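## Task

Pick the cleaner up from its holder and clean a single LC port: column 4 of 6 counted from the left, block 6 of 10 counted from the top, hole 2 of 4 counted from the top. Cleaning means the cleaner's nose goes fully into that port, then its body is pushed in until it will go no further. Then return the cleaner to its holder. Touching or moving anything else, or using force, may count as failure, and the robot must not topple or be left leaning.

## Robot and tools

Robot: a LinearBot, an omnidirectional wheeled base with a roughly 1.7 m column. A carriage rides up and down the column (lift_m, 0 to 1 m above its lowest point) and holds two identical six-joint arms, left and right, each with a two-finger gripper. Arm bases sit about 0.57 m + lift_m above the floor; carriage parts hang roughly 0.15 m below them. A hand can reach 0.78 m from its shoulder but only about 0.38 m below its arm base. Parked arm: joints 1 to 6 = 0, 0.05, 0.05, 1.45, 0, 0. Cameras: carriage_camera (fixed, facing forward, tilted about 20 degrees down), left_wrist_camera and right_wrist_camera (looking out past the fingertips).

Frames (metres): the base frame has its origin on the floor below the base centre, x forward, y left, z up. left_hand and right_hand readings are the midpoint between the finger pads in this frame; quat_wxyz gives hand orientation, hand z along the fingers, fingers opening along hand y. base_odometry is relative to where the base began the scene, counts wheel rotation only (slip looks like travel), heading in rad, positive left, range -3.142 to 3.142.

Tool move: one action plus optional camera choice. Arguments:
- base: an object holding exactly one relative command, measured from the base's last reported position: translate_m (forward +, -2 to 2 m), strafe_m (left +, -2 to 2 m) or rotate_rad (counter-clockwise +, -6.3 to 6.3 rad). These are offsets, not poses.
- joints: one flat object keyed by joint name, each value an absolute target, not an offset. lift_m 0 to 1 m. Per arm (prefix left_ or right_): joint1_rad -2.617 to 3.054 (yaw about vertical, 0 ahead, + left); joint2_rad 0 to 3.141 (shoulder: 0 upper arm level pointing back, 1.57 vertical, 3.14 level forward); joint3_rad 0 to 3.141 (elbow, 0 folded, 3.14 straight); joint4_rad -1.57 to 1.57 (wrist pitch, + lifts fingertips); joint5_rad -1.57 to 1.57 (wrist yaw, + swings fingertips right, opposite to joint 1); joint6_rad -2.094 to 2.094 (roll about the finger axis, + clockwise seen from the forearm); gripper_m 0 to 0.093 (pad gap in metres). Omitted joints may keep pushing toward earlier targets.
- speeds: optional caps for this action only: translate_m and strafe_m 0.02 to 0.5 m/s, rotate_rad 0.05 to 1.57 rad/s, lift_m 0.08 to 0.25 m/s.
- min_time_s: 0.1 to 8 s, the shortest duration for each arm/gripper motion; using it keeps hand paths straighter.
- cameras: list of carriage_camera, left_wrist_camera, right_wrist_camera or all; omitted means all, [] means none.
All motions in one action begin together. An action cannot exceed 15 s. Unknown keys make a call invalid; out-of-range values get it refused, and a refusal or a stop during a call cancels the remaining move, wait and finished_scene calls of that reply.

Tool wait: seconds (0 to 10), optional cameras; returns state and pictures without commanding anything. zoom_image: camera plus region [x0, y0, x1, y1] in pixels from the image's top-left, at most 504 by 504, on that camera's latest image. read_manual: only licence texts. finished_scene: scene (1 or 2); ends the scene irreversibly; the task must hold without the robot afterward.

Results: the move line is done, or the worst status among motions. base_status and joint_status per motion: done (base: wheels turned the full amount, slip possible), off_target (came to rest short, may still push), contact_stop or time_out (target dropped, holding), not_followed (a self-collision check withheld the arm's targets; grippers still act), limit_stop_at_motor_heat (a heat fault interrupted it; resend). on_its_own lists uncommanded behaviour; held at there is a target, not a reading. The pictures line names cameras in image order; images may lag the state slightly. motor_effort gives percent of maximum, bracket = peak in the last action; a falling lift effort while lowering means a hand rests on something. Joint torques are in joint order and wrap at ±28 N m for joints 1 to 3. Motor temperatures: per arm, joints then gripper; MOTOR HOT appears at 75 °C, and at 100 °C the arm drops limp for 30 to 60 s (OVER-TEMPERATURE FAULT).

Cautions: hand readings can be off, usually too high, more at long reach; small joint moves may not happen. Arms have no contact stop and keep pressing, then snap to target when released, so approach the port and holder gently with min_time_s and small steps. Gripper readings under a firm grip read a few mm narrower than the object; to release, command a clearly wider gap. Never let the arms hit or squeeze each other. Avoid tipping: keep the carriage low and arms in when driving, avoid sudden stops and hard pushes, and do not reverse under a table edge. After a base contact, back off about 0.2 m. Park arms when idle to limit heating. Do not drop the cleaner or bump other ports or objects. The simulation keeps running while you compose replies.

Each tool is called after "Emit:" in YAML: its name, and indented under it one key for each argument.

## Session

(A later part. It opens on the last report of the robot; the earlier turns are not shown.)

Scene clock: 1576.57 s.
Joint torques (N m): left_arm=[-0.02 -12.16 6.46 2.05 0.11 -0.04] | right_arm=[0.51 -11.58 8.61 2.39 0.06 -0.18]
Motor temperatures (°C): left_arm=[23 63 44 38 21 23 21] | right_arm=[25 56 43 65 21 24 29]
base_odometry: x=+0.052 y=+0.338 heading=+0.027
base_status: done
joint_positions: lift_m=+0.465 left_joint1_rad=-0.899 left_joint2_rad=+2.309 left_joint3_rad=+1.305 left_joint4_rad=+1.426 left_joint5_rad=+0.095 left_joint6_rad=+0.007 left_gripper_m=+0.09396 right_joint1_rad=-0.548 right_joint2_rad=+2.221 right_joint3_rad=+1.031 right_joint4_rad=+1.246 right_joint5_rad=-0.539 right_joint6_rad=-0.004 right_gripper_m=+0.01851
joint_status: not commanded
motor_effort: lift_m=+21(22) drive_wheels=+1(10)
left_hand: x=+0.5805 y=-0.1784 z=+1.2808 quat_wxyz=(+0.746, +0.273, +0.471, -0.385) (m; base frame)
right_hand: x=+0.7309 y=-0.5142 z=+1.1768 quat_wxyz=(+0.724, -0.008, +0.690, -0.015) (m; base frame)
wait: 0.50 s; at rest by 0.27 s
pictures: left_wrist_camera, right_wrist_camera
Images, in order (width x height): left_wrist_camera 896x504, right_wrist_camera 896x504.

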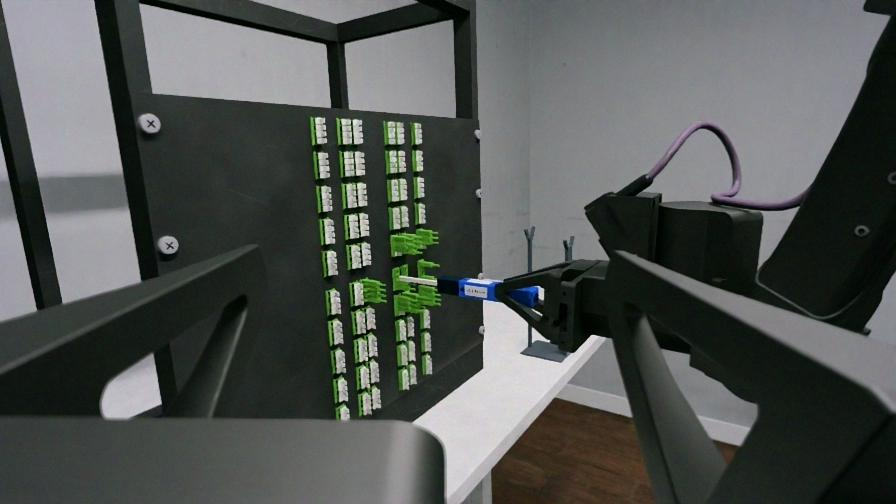

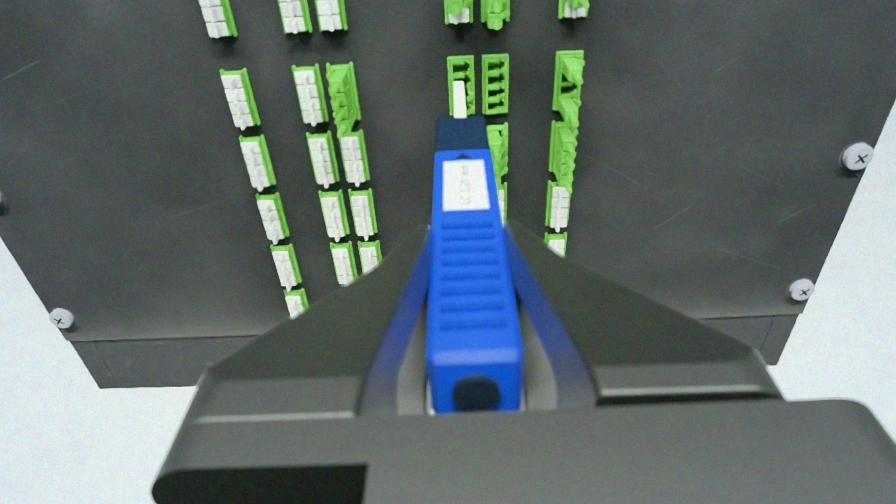

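Emit:
move:
  joints: {"right_joint5_rad": -0.522}
  min_time_s: 1.0
  cameras: []

Emit:
move:
  joints: {"right_joint5_rad": -0.536}
  min_time_s: 0.5
  cameras: []

Emit:
wait:
  seconds: 0.4
  cameras: ["right_wrist_camera", "left_wrist_camera"]

Emit:
zoom_image:
  camera: "right_wrist_camera"
  region: [440, 55, 480, 100]

Scene clock: 1636.07 s.
Joint torques (N m): left_arm=[-0.03 -12.26 6.52 2.07 0.05 -0.02] | right_arm=[0.5 -11.86 8.62 2.38 0.22 -0.19]
Motor temperatures (°C): left_arm=[23 63 43 38 21 23 21] | right_arm=[25 56 43 67 21 24 29]
move: done
base_odometry: x=+0.052 y=+0.338 heading=+0.027
base_status: not commanded
joint_positions: lift_m=+0.465 left_joint1_rad=-0.899 left_joint2_rad=+2.309 left_joint3_rad=+1.305 left_joint4_rad=+1.426 left_joint5_rad=+0.095 left_joint6_rad=+0.007 left_gripper_m=+0.09396 right_joint1_rad=-0.548 right_joint2_rad=+2.221 right_joint3_rad=+1.031 right_joint4_rad=+1.246 right_joint5_rad=-0.537 right_joint6_rad=-0.004 right_gripper_m=+0.01851
joint_status: all done
motor_effort: lift_m=+21(22) drive_wheels=-1(1)
left_hand: x=+0.5805 y=-0.1784 z=+1.2808 quat_wxyz=(+0.746, +0.273, +0.471, -0.385) (m; base frame)
right_hand: x=+0.7309 y=-0.5144 z=+1.1768 quat_wxyz=(+0.724, -0.008, +0.690, -0.015) (m; base frame)
pictures: none
No camera images: "cameras" was empty.

Scene clock: 1636.87 s.
Joint torques (N m): left_arm=[-0.12 -12.21 6.39 2.05 0.08 -0.05] | right_arm=[0.5 -11.89 8.61 2.38 0.06 -0.19]
Motor temperatures (°C): left_arm=[23 63 43 38 21 23 21] | right_arm=[25 56 43 67 21 24 29]
move: done
base_odometry: x=+0.052 y=+0.338 heading=+0.027
base_status: not commanded
joint_positions: lift_m=+0.465 left_joint1_rad=-0.899 left_joint2_rad=+2.309 left_joint3_rad=+1.305 left_joint4_rad=+1.426 left_joint5_rad=+0.095 left_joint6_rad=+0.007 left_gripper_m=+0.09396 right_joint1_rad=-0.548 right_joint2_rad=+2.221 right_joint3_rad=+1.031 right_joint4_rad=+1.246 right_joint5_rad=-0.537 right_joint6_rad=-0.004 right_gripper_m=+0.01851
joint_status: all done
motor_effort: lift_m=+21(22) drive_wheels=-1(1)
left_hand: x=+0.5805 y=-0.1784 z=+1.2808 quat_wxyz=(+0.746, +0.273, +0.471, -0.385) (m; base frame)
right_hand: x=+0.7309 y=-0.5144 z=+1.1768 quat_wxyz=(+0.724, -0.008, +0.690, -0.015) (m; base frame)
pictures: none
No camera images: "cameras" was empty.

Scene clock: 1637.27 s.
Joint torques (N m): left_arm=[-0.02 -12.15 6.48 2.06 0.08 -0.07] | right_arm=[0.5 -11.88 8.61 2.38 0.07 -0.18]
Motor temperatures (°C): left_arm=[23 63 43 38 21 23 21] | right_arm=[25 56 43 67 21 24 29]
base_odometry: x=+0.052 y=+0.338 heading=+0.027
base_status: not commanded
joint_positions: lift_m=+0.465 left_joint1_rad=-0.899 left_joint2_rad=+2.309 left_joint3_rad=+1.305 left_joint4_rad=+1.426 left_joint5_rad=+0.095 left_joint6_rad=+0.007 left_gripper_m=+0.09396 right_joint1_rad=-0.548 right_joint2_rad=+2.221 right_joint3_rad=+1.031 right_joint4_rad=+1.246 right_joint5_rad=-0.537 right_joint6_rad=-0.004 right_gripper_m=+0.01851
joint_status: all done
motor_effort: lift_m=+21(22) drive_wheels=-1(1)
left_hand: x=+0.5805 y=-0.1784 z=+1.2808 quat_wxyz=(+0.746, +0.273, +0.471, -0.385) (m; base frame)
right_hand: x=+0.7309 y=-0.5144 z=+1.1768 quat_wxyz=(+0.724, -0.008, +0.690, -0.015) (m; base frame)
wait: 0.40 s; at rest by 0.27 s
pictures: left_wrist_camera, right_wrist_camera
Images, in order (width x height): left_wrist_camera 896x504, right_wrist_camera 896x504.

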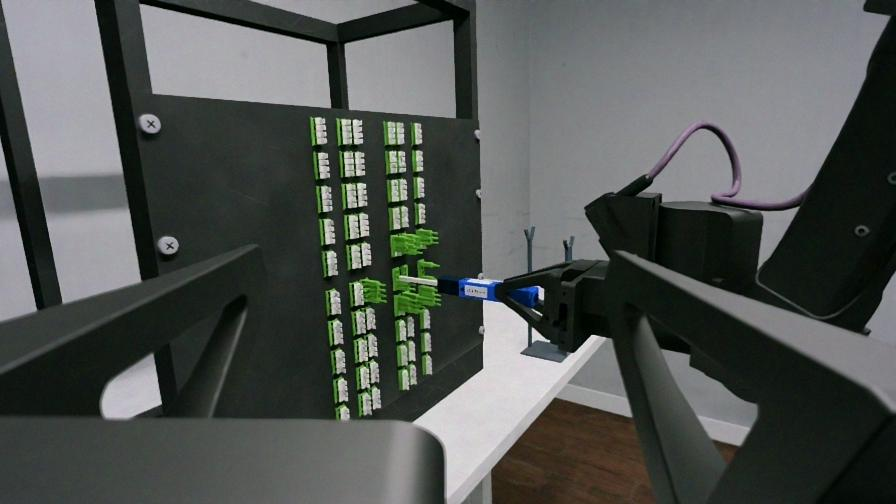

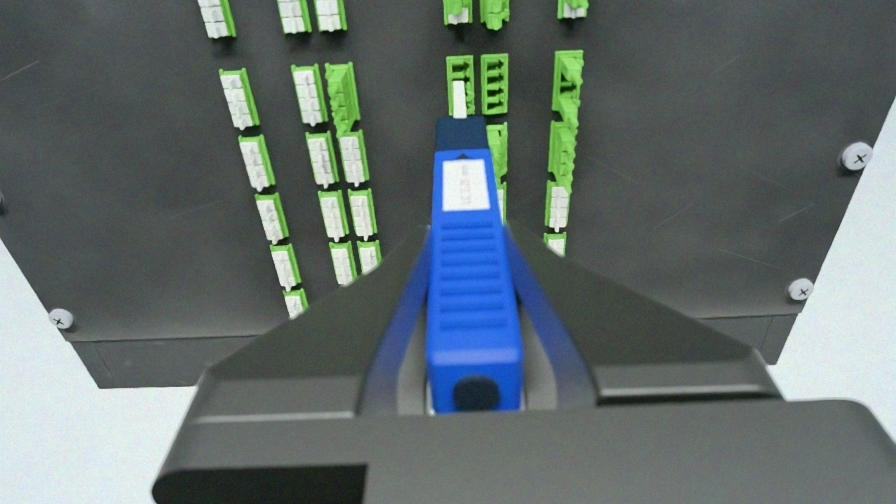

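Scaled by 11.200 from the camera's 896x504 image, which has a finer 1280x720 frame.

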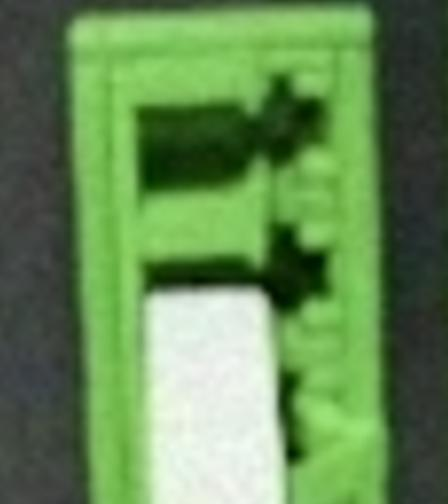

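Emit:
move:
  base: {"translate_m": 0.0018}
  speeds: {"translate_m": 0.02}
  cameras: []

Emit:
wait:
  seconds: 0.4
  cameras: ["right_wrist_camera", "left_wrist_camera"]

Emit:
zoom_image:
  camera: "right_wrist_camera"
  region: [440, 55, 480, 100]

Emit:
zoom_image:
  camera: "left_wrist_camera"
  region: [388, 262, 418, 292]

Scene clock: 1643.57 s.
Joint torques (N m): left_arm=[-0.05 -12.12 6.48 2.04 0.11 -0.04] | right_arm=[0.44 -11.81 8.58 2.38 0.06 -0.18]
Motor temperatures (°C): left_arm=[23 63 43 38 21 23 21] | right_arm=[25 56 43 67 21 24 29]
move: done
base_odometry: x=+0.053 y=+0.338 heading=+0.028
base_status: done
joint_positions: lift_m=+0.465 left_joint1_rad=-0.898 left_joint2_rad=+2.309 left_joint3_rad=+1.305 left_joint4_rad=+1.426 left_joint5_rad=+0.095 left_joint6_rad=+0.007 left_gripper_m=+0.09396 right_joint1_rad=-0.548 right_joint2_rad=+2.221 right_joint3_rad=+1.031 right_joint4_rad=+1.246 right_joint5_rad=-0.537 right_joint6_rad=-0.004 right_gripper_m=+0.01851
joint_status: not commanded
motor_effort: lift_m=+22(22) drive_wheels=-1(5)
left_hand: x=+0.5806 y=-0.1783 z=+1.2808 quat_wxyz=(+0.746, +0.273, +0.471, -0.385) (m; base frame)
right_hand: x=+0.7309 y=-0.5144 z=+1.1768 quat_wxyz=(+0.724, -0.008, +0.690, -0.015) (m; base frame)
pictures: none
No camera images: "cameras" was empty.

Scene clock: 1643.97 s.
Joint torques (N m): left_arm=[-0.12 -12.26 6.46 2.08 0.08 -0.05] | right_arm=[0.49 -11.86 8.62 2.39 0.07 -0.2]
Motor temperatures (°C): left_arm=[23 63 43 38 21 23 21] | right_arm=[25 56 43 67 21 24 29]
base_odometry: x=+0.053 y=+0.338 heading=+0.028
base_status: done
joint_positions: lift_m=+0.465 left_joint1_rad=-0.898 left_joint2_rad=+2.309 left_joint3_rad=+1.305 left_joint4_rad=+1.426 left_joint5_rad=+0.095 left_joint6_rad=+0.007 left_gripper_m=+0.09396 right_joint1_rad=-0.548 right_joint2_rad=+2.221 right_joint3_rad=+1.031 right_joint4_rad=+1.246 right_joint5_rad=-0.537 right_joint6_rad=-0.004 right_gripper_m=+0.01851
joint_status: not commanded
motor_effort: lift_m=+22(22) drive_wheels=-1(5)
left_hand: x=+0.5806 y=-0.1783 z=+1.2808 quat_wxyz=(+0.746, +0.273, +0.471, -0.385) (m; base frame)
right_hand: x=+0.7309 y=-0.5144 z=+1.1768 quat_wxyz=(+0.724, -0.008, +0.690, -0.015) (m; base frame)
wait: 0.40 s; at rest by 0.27 s
pictures: left_wrist_camera, right_wrist_camera
Images, in order (width x height): left_wrist_camera 896x504, right_wrist_camera 896x504.

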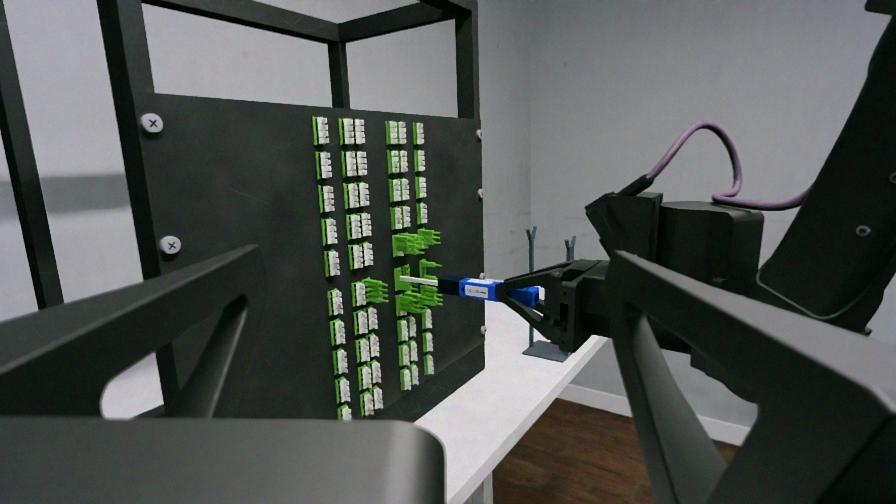

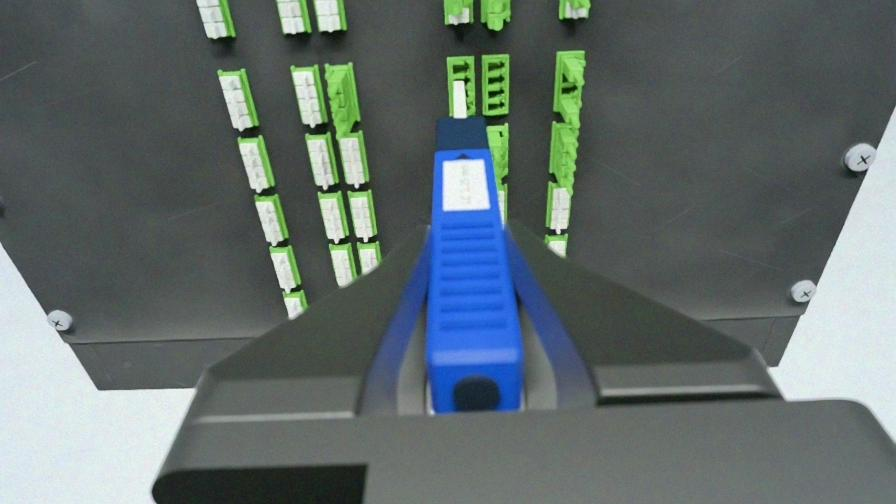

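Scaled by 11.200 from the camera's 896x504 image, which has a finer 1280x720 frame.

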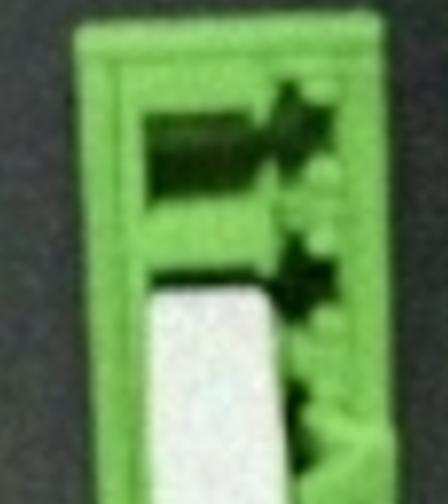

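Scaled by 16.800 from the camera's 896x504 image, which has a finer 1280x720 frame.

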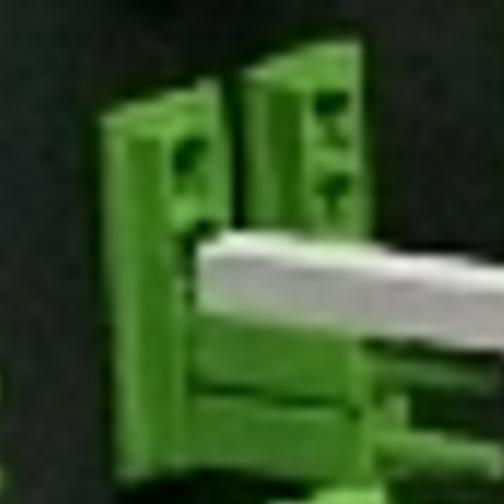

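Emit:
zoom_image:
  camera: "left_wrist_camera"
  region: [388, 264, 408, 284]

Emit:
zoom_image:
  camera: "left_wrist_camera"
  region: [396, 272, 420, 296]

Scaled by 25.200 from the camera's 896x504 image, which has a finer 1280x720 frame.

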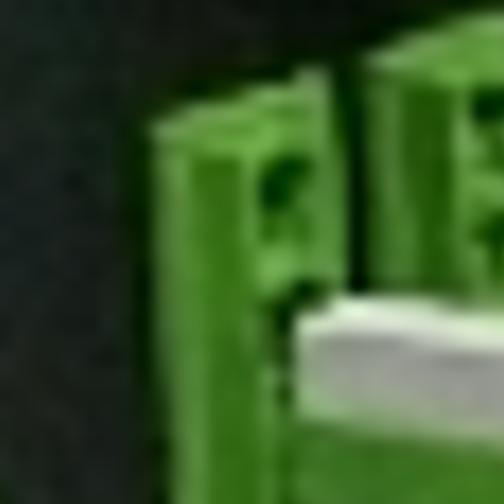

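Scaled by 21.000 from the camera's 896x504 image, which has a finer 1280x720 frame.

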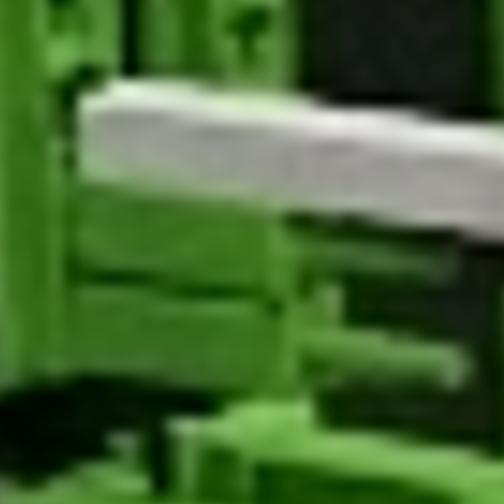

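Emit:
move:
  joints: {"right_joint5_rad": -0.5205, "lift_m": 0.4656}
  min_time_s: 1.0
  speeds: {"lift_m": 0.08}
  cameras: []

Emit:
move:
  joints: {"right_joint5_rad": -0.5345}
  min_time_s: 0.5
  cameras: []

Emit:
wait:
  seconds: 0.4
  cameras: ["right_wrist_camera", "left_wrist_camera"]

Emit:
zoom_image:
  camera: "right_wrist_camera"
  region: [440, 55, 480, 100]

Emit:
zoom_image:
  camera: "left_wrist_camera"
  region: [396, 272, 420, 296]

Scene clock: 1701.17 s.
Joint torques (N m): left_arm=[-0.08 -12.21 6.42 2.07 0.09 -0.05] | right_arm=[0.5 -11.9 8.61 2.39 0.21 -0.18]
Motor temperatures (°C): left_arm=[23 63 43 38 21 23 21] | right_arm=[25 56 43 68 21 24 29]
move: done
base_odometry: x=+0.053 y=+0.338 heading=+0.028
base_status: not commanded
joint_positions: lift_m=+0.466 left_joint1_rad=-0.898 left_joint2_rad=+2.309 left_joint3_rad=+1.305 left_joint4_rad=+1.426 left_joint5_rad=+0.095 left_joint6_rad=+0.007 left_gripper_m=+0.09396 right_joint1_rad=-0.548 right_joint2_rad=+2.221 right_joint3_rad=+1.031 right_joint4_rad=+1.246 right_joint5_rad=-0.536 right_joint6_rad=-0.004 right_gripper_m=+0.01851
joint_status: all done
motor_effort: lift_m=+22(23) drive_wheels=-1(1)
left_hand: x=+0.5806 y=-0.1783 z=+1.2812 quat_wxyz=(+0.746, +0.273, +0.471, -0.385) (m; base frame)
right_hand: x=+0.7309 y=-0.5146 z=+1.1771 quat_wxyz=(+0.723, -0.007, +0.690, -0.016) (m; base frame)
pictures: none
No camera images: "cameras" was empty.

Scene clock: 1701.97 s.
Joint torques (N m): left_arm=[-0.08 -12.34 6.54 2.08 0.09 -0.04] | right_arm=[0.5 -11.85 8.61 2.38 0.06 -0.19]
Motor temperatures (°C): left_arm=[23 63 43 38 21 23 21] | right_arm=[25 56 43 68 21 24 29]
move: done
base_odometry: x=+0.053 y=+0.338 heading=+0.028
base_status: not commanded
joint_positions: lift_m=+0.466 left_joint1_rad=-0.898 left_joint2_rad=+2.309 left_joint3_rad=+1.305 left_joint4_rad=+1.426 left_joint5_rad=+0.095 left_joint6_rad=+0.007 left_gripper_m=+0.09396 right_joint1_rad=-0.548 right_joint2_rad=+2.221 right_joint3_rad=+1.031 right_joint4_rad=+1.246 right_joint5_rad=-0.536 right_joint6_rad=-0.004 right_gripper_m=+0.01851
joint_status: all done
motor_effort: lift_m=+22(22) drive_wheels=-1(1)
left_hand: x=+0.5806 y=-0.1783 z=+1.2812 quat_wxyz=(+0.746, +0.273, +0.471, -0.385) (m; base frame)
right_hand: x=+0.7309 y=-0.5146 z=+1.1771 quat_wxyz=(+0.723, -0.007, +0.690, -0.016) (m; base frame)
pictures: none
No camera images: "cameras" was empty.

Scene clock: 1702.37 s.
Joint torques (N m): left_arm=[-0.1 -12.3 6.49 2.06 0.09 -0.03] | right_arm=[0.51 -11.9 8.61 2.39 0.07 -0.18]
Motor temperatures (°C): left_arm=[23 63 43 38 21 23 21] | right_arm=[25 56 43 68 21 24 29]
base_odometry: x=+0.053 y=+0.338 heading=+0.028
base_status: not commanded
joint_positions: lift_m=+0.466 left_joint1_rad=-0.898 left_joint2_rad=+2.309 left_joint3_rad=+1.305 left_joint4_rad=+1.426 left_joint5_rad=+0.095 left_joint6_rad=+0.007 left_gripper_m=+0.09396 right_joint1_rad=-0.548 right_joint2_rad=+2.221 right_joint3_rad=+1.031 right_joint4_rad=+1.246 right_joint5_rad=-0.536 right_joint6_rad=-0.004 right_gripper_m=+0.01851
joint_status: all done
motor_effort: lift_m=+22(22) drive_wheels=-1(1)
left_hand: x=+0.5806 y=-0.1783 z=+1.2812 quat_wxyz=(+0.746, +0.273, +0.471, -0.385) (m; base frame)
right_hand: x=+0.7309 y=-0.5146 z=+1.1771 quat_wxyz=(+0.723, -0.007, +0.690, -0.016) (m; base frame)
wait: 0.40 s; at rest by 0.27 s
pictures: left_wrist_camera, right_wrist_camera
Images, in order (width x height): left_wrist_camera 896x504, right_wrist_camera 896x504.

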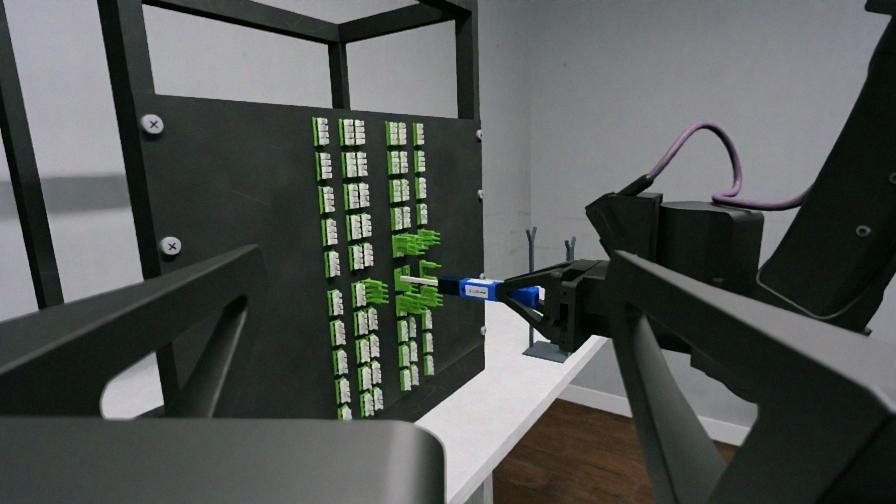

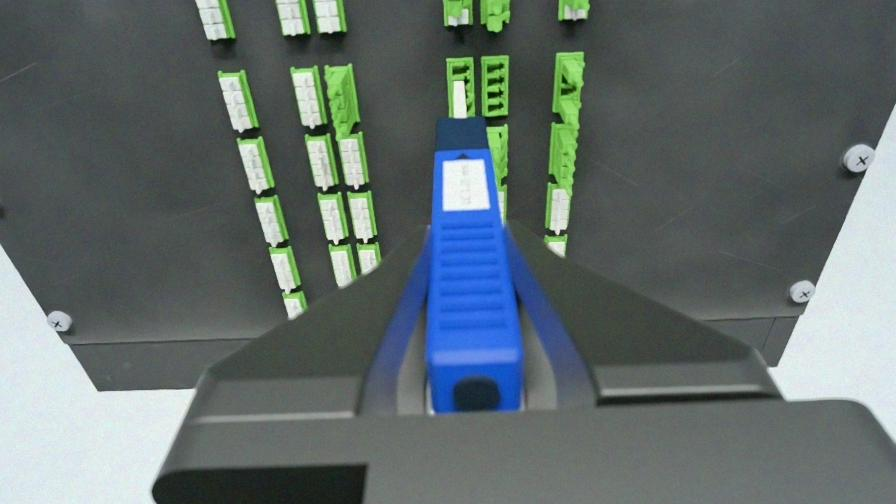

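Scaled by 11.200 from the camera's 896x504 image, which has a finer 1280x720 frame.

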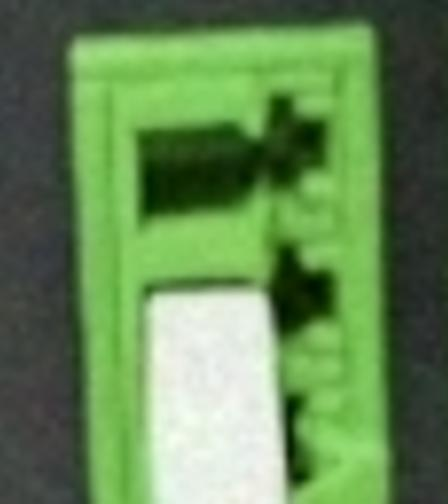

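Scaled by 21.000 from the camera's 896x504 image, which has a finer 1280x720 frame.

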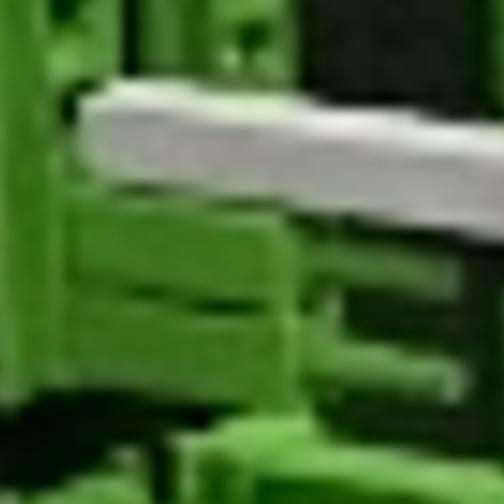

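Emit:
move:
  base: {"translate_m": 0.0025}
  speeds: {"translate_m": 0.02}
  cameras: []

Emit:
wait:
  seconds: 0.4
  cameras: ["right_wrist_camera", "left_wrist_camera"]

Emit:
zoom_image:
  camera: "right_wrist_camera"
  region: [440, 55, 480, 100]

Emit:
zoom_image:
  camera: "left_wrist_camera"
  region: [396, 272, 420, 296]

Scene clock: 1710.70 s.
Joint torques (N m): left_arm=[0.03 -12.3 6.38 2.06 0.11 -0.07] | right_arm=[0.44 -12.01 8.61 2.38 0.09 -0.18]
Motor temperatures (°C): left_arm=[23 63 43 38 21 23 21] | right_arm=[25 56 43 68 21 24 29]
move: done
base_odometry: x=+0.056 y=+0.338 heading=+0.028
base_status: done
joint_positions: lift_m=+0.466 left_joint1_rad=-0.898 left_joint2_rad=+2.309 left_joint3_rad=+1.305 left_joint4_rad=+1.426 left_joint5_rad=+0.095 left_joint6_rad=+0.007 left_gripper_m=+0.09396 right_joint1_rad=-0.548 right_joint2_rad=+2.221 right_joint3_rad=+1.031 right_joint4_rad=+1.246 right_joint5_rad=-0.537 right_joint6_rad=-0.004 right_gripper_m=+0.01851
joint_status: not commanded
motor_effort: lift_m=+22(23) drive_wheels=-2(10)
left_hand: x=+0.5806 y=-0.1783 z=+1.2812 quat_wxyz=(+0.746, +0.273, +0.471, -0.385) (m; base frame)
right_hand: x=+0.7310 y=-0.5143 z=+1.1771 quat_wxyz=(+0.723, -0.007, +0.690, -0.015) (m; base frame)
pictures: none
No camera images: "cameras" was empty.

Scene clock: 1711.10 s.
Joint torques (N m): left_arm=[-0.12 -12.3 6.45 2.08 0.07 -0.05] | right_arm=[0.46 -11.88 8.65 2.38 0.08 -0.18]
Motor temperatures (°C): left_arm=[23 64 43 38 21 23 21] | right_arm=[25 56 43 68 21 24 29]
base_odometry: x=+0.056 y=+0.338 heading=+0.028
base_status: done
joint_positions: lift_m=+0.466 left_joint1_rad=-0.898 left_joint2_rad=+2.309 left_joint3_rad=+1.305 left_joint4_rad=+1.426 left_joint5_rad=+0.095 left_joint6_rad=+0.007 left_gripper_m=+0.09396 right_joint1_rad=-0.548 right_joint2_rad=+2.221 right_joint3_rad=+1.031 right_joint4_rad=+1.246 right_joint5_rad=-0.537 right_joint6_rad=-0.004 right_gripper_m=+0.01851
joint_status: not commanded
motor_effort: lift_m=+22(23) drive_wheels=-1(10)
left_hand: x=+0.5806 y=-0.1783 z=+1.2812 quat_wxyz=(+0.746, +0.273, +0.471, -0.385) (m; base frame)
right_hand: x=+0.7310 y=-0.5143 z=+1.1771 quat_wxyz=(+0.723, -0.007, +0.690, -0.015) (m; base frame)
wait: 0.40 s; at rest by 0.27 s
pictures: left_wrist_camera, right_wrist_camera
Images, in order (width x height): left_wrist_camera 896x504, right_wrist_camera 896x504.

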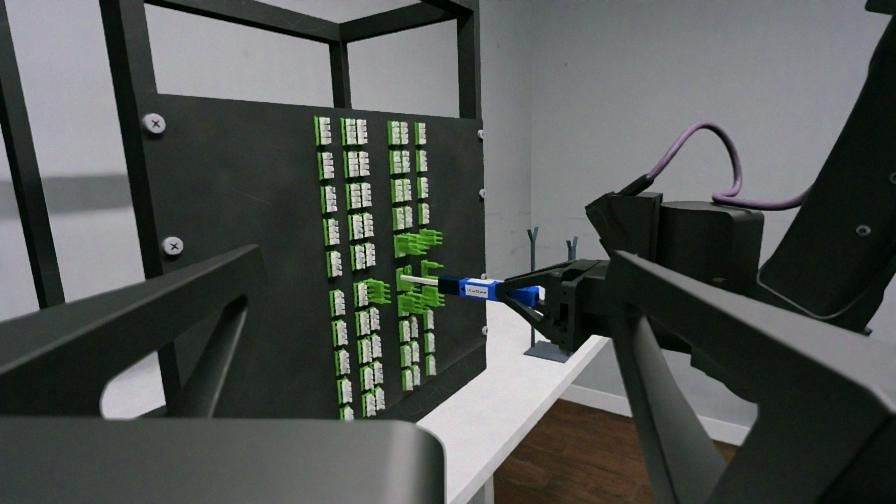

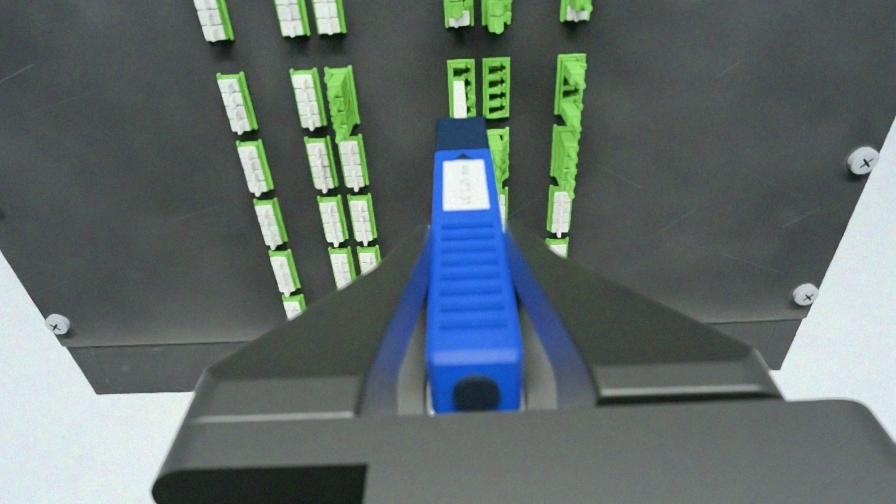

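Scaled by 11.200 from the camera's 896x504 image, which has a finer 1280x720 frame.

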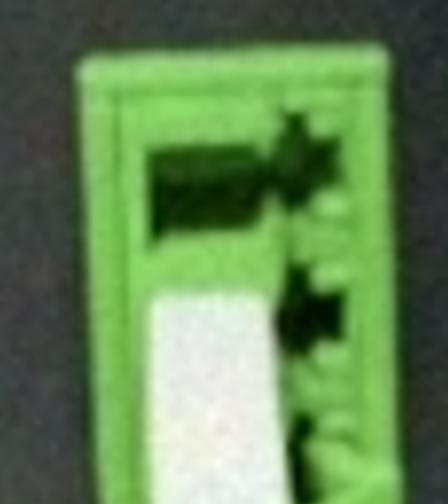

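Scaled by 21.000 from the camera's 896x504 image, which has a finer 1280x720 frame.

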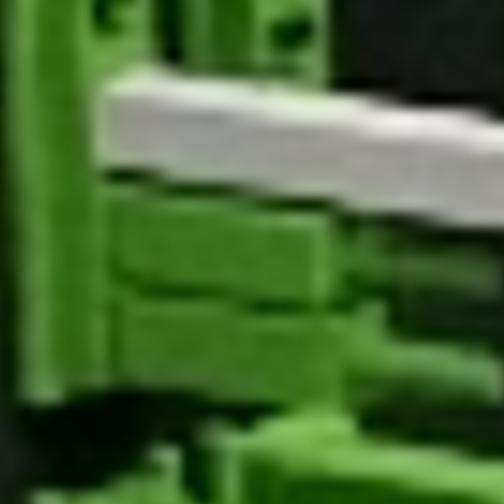

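Emit:
move:
  base: {"translate_m": 0.0025}
  speeds: {"translate_m": 0.02}
  cameras: []

Emit:
wait:
  seconds: 0.4
  cameras: ["right_wrist_camera", "left_wrist_camera"]

Emit:
zoom_image:
  camera: "right_wrist_camera"
  region: [440, 55, 480, 100]

Emit:
zoom_image:
  camera: "left_wrist_camera"
  region: [396, 272, 420, 296]

Scene clock: 1719.00 s.
Joint torques (N m): left_arm=[-0.1 -12.15 6.52 2.08 0.1 -0.07] | right_arm=[0.42 -11.84 8.76 2.35 0.12 -0.18]
Motor temperatures (°C): left_arm=[23 64 43 38 21 23 21] | right_arm=[25 56 43 68 21 24 29]
move: done
base_odometry: x=+0.058 y=+0.338 heading=+0.028
base_status: done
joint_positions: lift_m=+0.466 left_joint1_rad=-0.898 left_joint2_rad=+2.309 left_joint3_rad=+1.305 left_joint4_rad=+1.426 left_joint5_rad=+0.095 left_joint6_rad=+0.007 left_gripper_m=+0.09396 right_joint1_rad=-0.548 right_joint2_rad=+2.221 right_joint3_rad=+1.031 right_joint4_rad=+1.246 right_joint5_rad=-0.537 right_joint6_rad=-0.004 right_gripper_m=+0.01851
joint_status: not commanded
motor_effort: lift_m=+21(22) drive_wheels=-2(11)
left_hand: x=+0.5806 y=-0.1783 z=+1.2812 quat_wxyz=(+0.746, +0.273, +0.471, -0.385) (m; base frame)
right_hand: x=+0.7310 y=-0.5143 z=+1.1771 quat_wxyz=(+0.723, -0.008, +0.690, -0.016) (m; base frame)
pictures: none
No camera images: "cameras" was empty.

Scene clock: 1719.40 s.
Joint torques (N m): left_arm=[0.03 -12.11 6.52 2.06 0.11 -0.07] | right_arm=[0.43 -11.89 8.69 2.38 0.08 -0.18]
Motor temperatures (°C): left_arm=[23 64 43 38 21 23 21] | right_arm=[25 56 43 68 21 24 29]
base_odometry: x=+0.058 y=+0.338 heading=+0.028
base_status: done
joint_positions: lift_m=+0.466 left_joint1_rad=-0.898 left_joint2_rad=+2.309 left_joint3_rad=+1.305 left_joint4_rad=+1.426 left_joint5_rad=+0.095 left_joint6_rad=+0.007 left_gripper_m=+0.09396 right_joint1_rad=-0.548 right_joint2_rad=+2.221 right_joint3_rad=+1.031 right_joint4_rad=+1.246 right_joint5_rad=-0.537 right_joint6_rad=-0.004 right_gripper_m=+0.01851
joint_status: not commanded
motor_effort: lift_m=+22(22) drive_wheels=-1(11)
left_hand: x=+0.5806 y=-0.1783 z=+1.2812 quat_wxyz=(+0.746, +0.273, +0.471, -0.385) (m; base frame)
right_hand: x=+0.7310 y=-0.5143 z=+1.1771 quat_wxyz=(+0.723, -0.008, +0.690, -0.016) (m; base frame)
wait: 0.40 s; at rest by 0.27 s
pictures: left_wrist_camera, right_wrist_camera
Images, in order (width x height): left_wrist_camera 896x504, right_wrist_camera 896x504.

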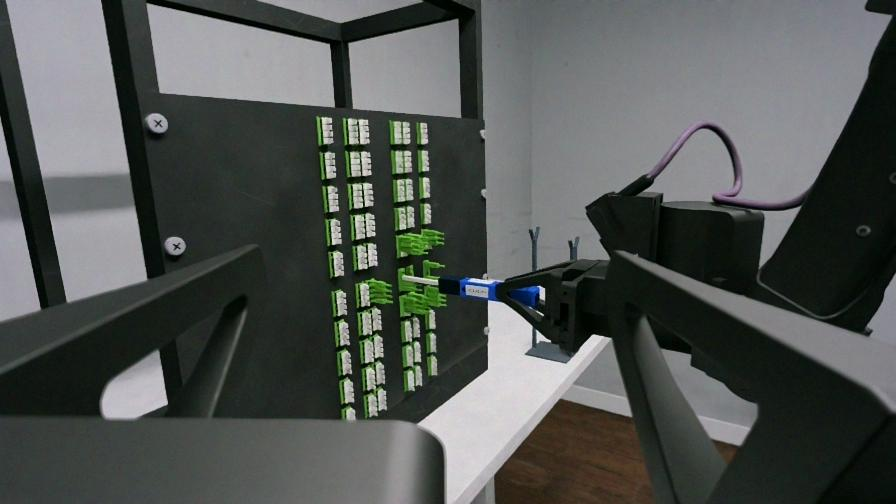

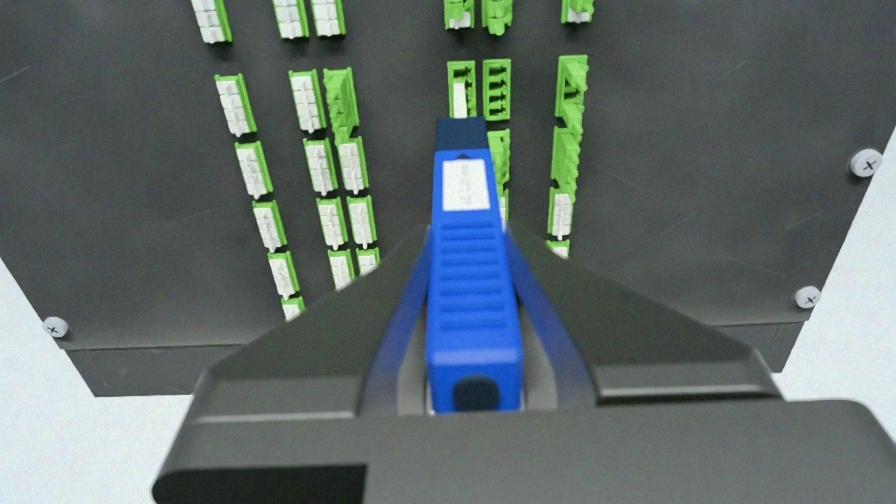

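Scaled by 11.200 from the camera's 896x504 image, which has a finer 1280x720 frame.

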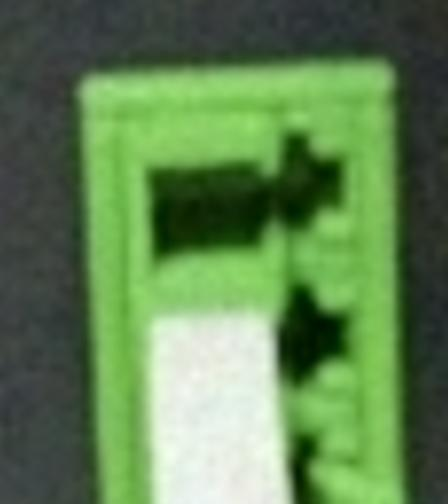

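Scaled by 21.000 from the camera's 896x504 image, which has a finer 1280x720 frame.

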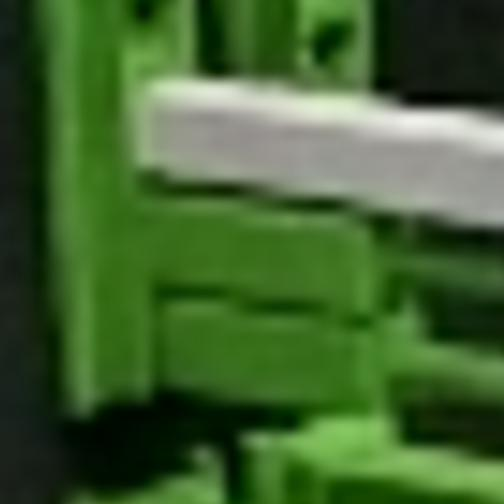

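Emit:
move:
  base: {"translate_m": 0.003}
  speeds: {"translate_m": 0.02}
  cameras: []

Emit:
wait:
  seconds: 0.4
  cameras: ["right_wrist_camera", "left_wrist_camera"]

Emit:
zoom_image:
  camera: "right_wrist_camera"
  region: [440, 55, 480, 100]

Scene clock: 1725.40 s.
Joint torques (N m): left_arm=[-0.03 -12.34 6.49 2.06 0.1 -0.04] | right_arm=[0.43 -11.86 8.61 2.36 0.04 -0.18]
Motor temperatures (°C): left_arm=[23 64 43 38 21 23 21] | right_arm=[25 56 43 68 21 24 29]
move: done
base_odometry: x=+0.061 y=+0.338 heading=+0.028
base_status: done
joint_positions: lift_m=+0.466 left_joint1_rad=-0.898 left_joint2_rad=+2.309 left_joint3_rad=+1.305 left_joint4_rad=+1.426 left_joint5_rad=+0.095 left_joint6_rad=+0.007 left_gripper_m=+0.09396 right_joint1_rad=-0.548 right_joint2_rad=+2.221 right_joint3_rad=+1.031 right_joint4_rad=+1.246 right_joint5_rad=-0.535 right_joint6_rad=-0.004 right_gripper_m=+0.01851
joint_status: not commanded
motor_effort: lift_m=+22(23) drive_wheels=-2(11)
left_hand: x=+0.5806 y=-0.1783 z=+1.2812 quat_wxyz=(+0.746, +0.273, +0.471, -0.385) (m; base frame)
right_hand: x=+0.7310 y=-0.5145 z=+1.1772 quat_wxyz=(+0.724, -0.007, +0.690, -0.016) (m; base frame)
pictures: none
No camera images: "cameras" was empty.

Scene clock: 1725.80 s.
Joint torques (N m): left_arm=[-0.05 -12.05 6.46 2.07 0.1 -0.03] | right_arm=[0.46 -11.86 8.61 2.38 0.01 -0.19]
Motor temperatures (°C): left_arm=[23 64 43 38 21 23 21] | right_arm=[25 56 43 68 21 24 29]
base_odometry: x=+0.061 y=+0.338 heading=+0.028
base_status: done
joint_positions: lift_m=+0.466 left_joint1_rad=-0.898 left_joint2_rad=+2.309 left_joint3_rad=+1.305 left_joint4_rad=+1.426 left_joint5_rad=+0.095 left_joint6_rad=+0.007 left_gripper_m=+0.09396 right_joint1_rad=-0.548 right_joint2_rad=+2.221 right_joint3_rad=+1.031 right_joint4_rad=+1.246 right_joint5_rad=-0.535 right_joint6_rad=-0.004 right_gripper_m=+0.01851
joint_status: not commanded
motor_effort: lift_m=+22(23) drive_wheels=-2(11)
left_hand: x=+0.5806 y=-0.1783 z=+1.2812 quat_wxyz=(+0.746, +0.273, +0.471, -0.385) (m; base frame)
right_hand: x=+0.7310 y=-0.5145 z=+1.1772 quat_wxyz=(+0.724, -0.007, +0.690, -0.016) (m; base frame)
wait: 0.40 s; at rest by 0.27 s
pictures: left_wrist_camera, right_wrist_camera
Images, in order (width x height): left_wrist_camera 896x504, right_wrist_camera 896x504.

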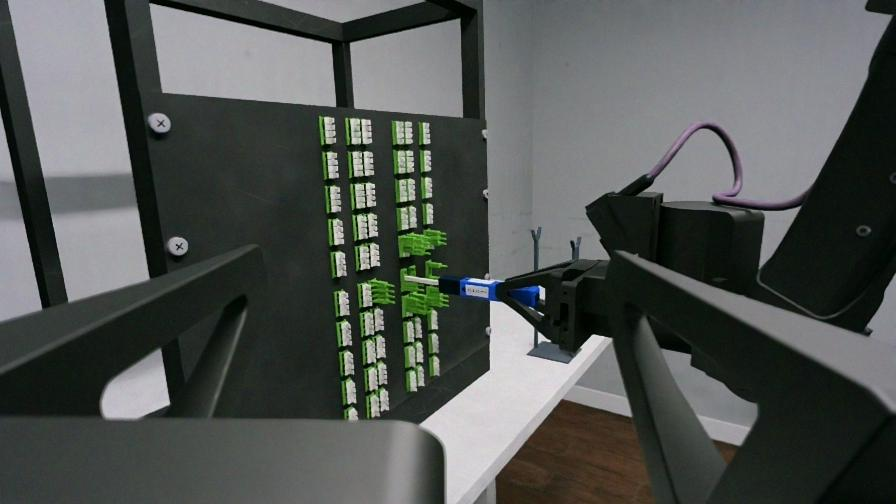

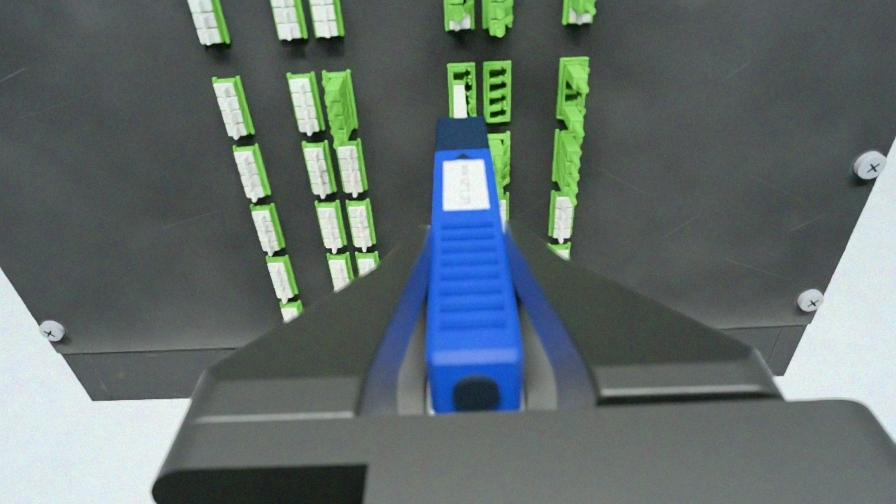

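Scaled by 11.200 from the camera's 896x504 image, which has a finer 1280x720 frame.

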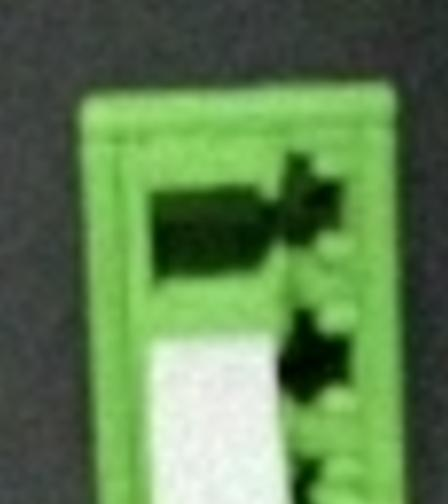

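Emit:
move:
  base: {"translate_m": 0.003}
  speeds: {"translate_m": 0.02}
  cameras: []

Emit:
wait:
  seconds: 0.4
  cameras: ["right_wrist_camera", "left_wrist_camera"]

Emit:
zoom_image:
  camera: "right_wrist_camera"
  region: [440, 55, 480, 120]

Scene clock: 1729.90 s.
Joint torques (N m): left_arm=[-0.09 -12.31 6.41 2.08 0.08 -0.05] | right_arm=[0.44 -11.93 8.61 2.39 0.07 -0.18]
Motor temperatures (°C): left_arm=[23 64 43 38 21 23 21] | right_arm=[25 56 43 68 21 24 29]
move: done
base_odometry: x=+0.064 y=+0.338 heading=+0.028
base_status: done
joint_positions: lift_m=+0.466 left_joint1_rad=-0.898 left_joint2_rad=+2.309 left_joint3_rad=+1.305 left_joint4_rad=+1.426 left_joint5_rad=+0.095 left_joint6_rad=+0.007 left_gripper_m=+0.09396 right_joint1_rad=-0.548 right_joint2_rad=+2.221 right_joint3_rad=+1.031 right_joint4_rad=+1.246 right_joint5_rad=-0.535 right_joint6_rad=-0.004 right_gripper_m=+0.01851
joint_status: not commanded
motor_effort: lift_m=+22(22) drive_wheels=-2(11)
left_hand: x=+0.5806 y=-0.1783 z=+1.2812 quat_wxyz=(+0.746, +0.273, +0.471, -0.385) (m; base frame)
right_hand: x=+0.7310 y=-0.5146 z=+1.1772 quat_wxyz=(+0.724, -0.007, +0.690, -0.016) (m; base frame)
pictures: none
No camera images: "cameras" was empty.

Scene clock: 1730.30 s.
Joint torques (N m): left_arm=[-0.05 -12.33 6.5 2.06 0.09 -0.02] | right_arm=[0.44 -11.88 8.62 2.38 0.06 -0.18]
Motor temperatures (°C): left_arm=[23 64 43 38 21 23 21] | right_arm=[25 56 43 68 21 24 29]
base_odometry: x=+0.064 y=+0.338 heading=+0.028
base_status: done
joint_positions: lift_m=+0.466 left_joint1_rad=-0.898 left_joint2_rad=+2.309 left_joint3_rad=+1.305 left_joint4_rad=+1.426 left_joint5_rad=+0.095 left_joint6_rad=+0.007 left_gripper_m=+0.09396 right_joint1_rad=-0.548 right_joint2_rad=+2.221 right_joint3_rad=+1.031 right_joint4_rad=+1.246 right_joint5_rad=-0.535 right_joint6_rad=-0.004 right_gripper_m=+0.01851
joint_status: not commanded
motor_effort: lift_m=+22(22) drive_wheels=-2(11)
left_hand: x=+0.5806 y=-0.1783 z=+1.2812 quat_wxyz=(+0.746, +0.273, +0.471, -0.385) (m; base frame)
right_hand: x=+0.7310 y=-0.5146 z=+1.1772 quat_wxyz=(+0.724, -0.007, +0.690, -0.016) (m; base frame)
wait: 0.40 s; at rest by 0.27 s
pictures: left_wrist_camera, right_wrist_camera
Images, in order (width x height): left_wrist_camera 896x504, right_wrist_camera 896x504.

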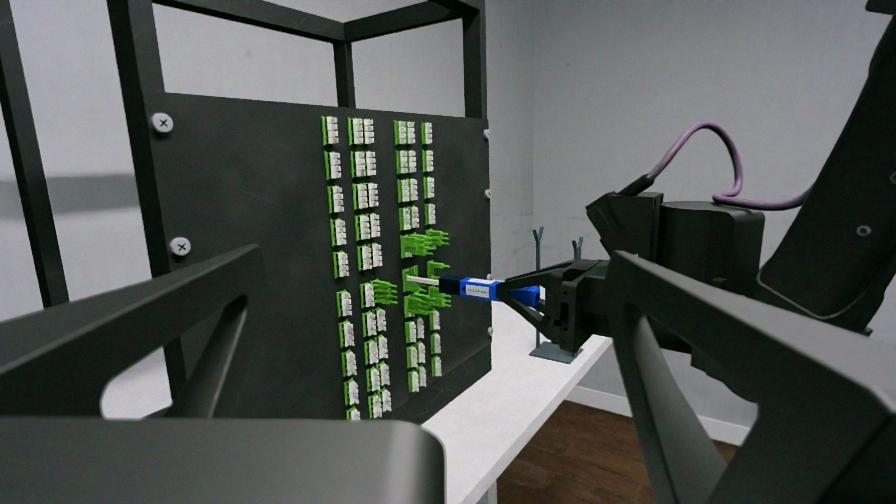

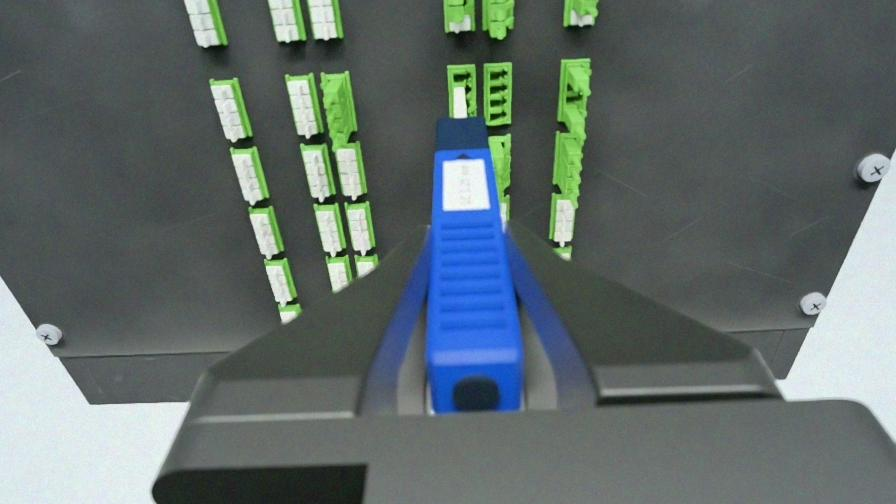

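Scaled by 7.754 from the camera's 896x504 image, which has a finer 1280x720 frame.

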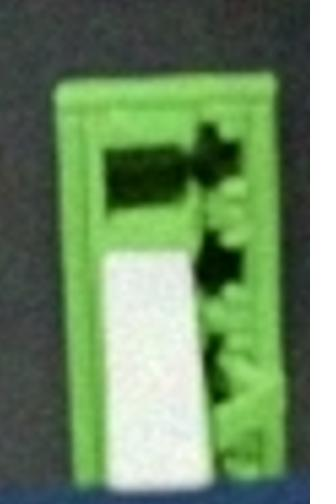

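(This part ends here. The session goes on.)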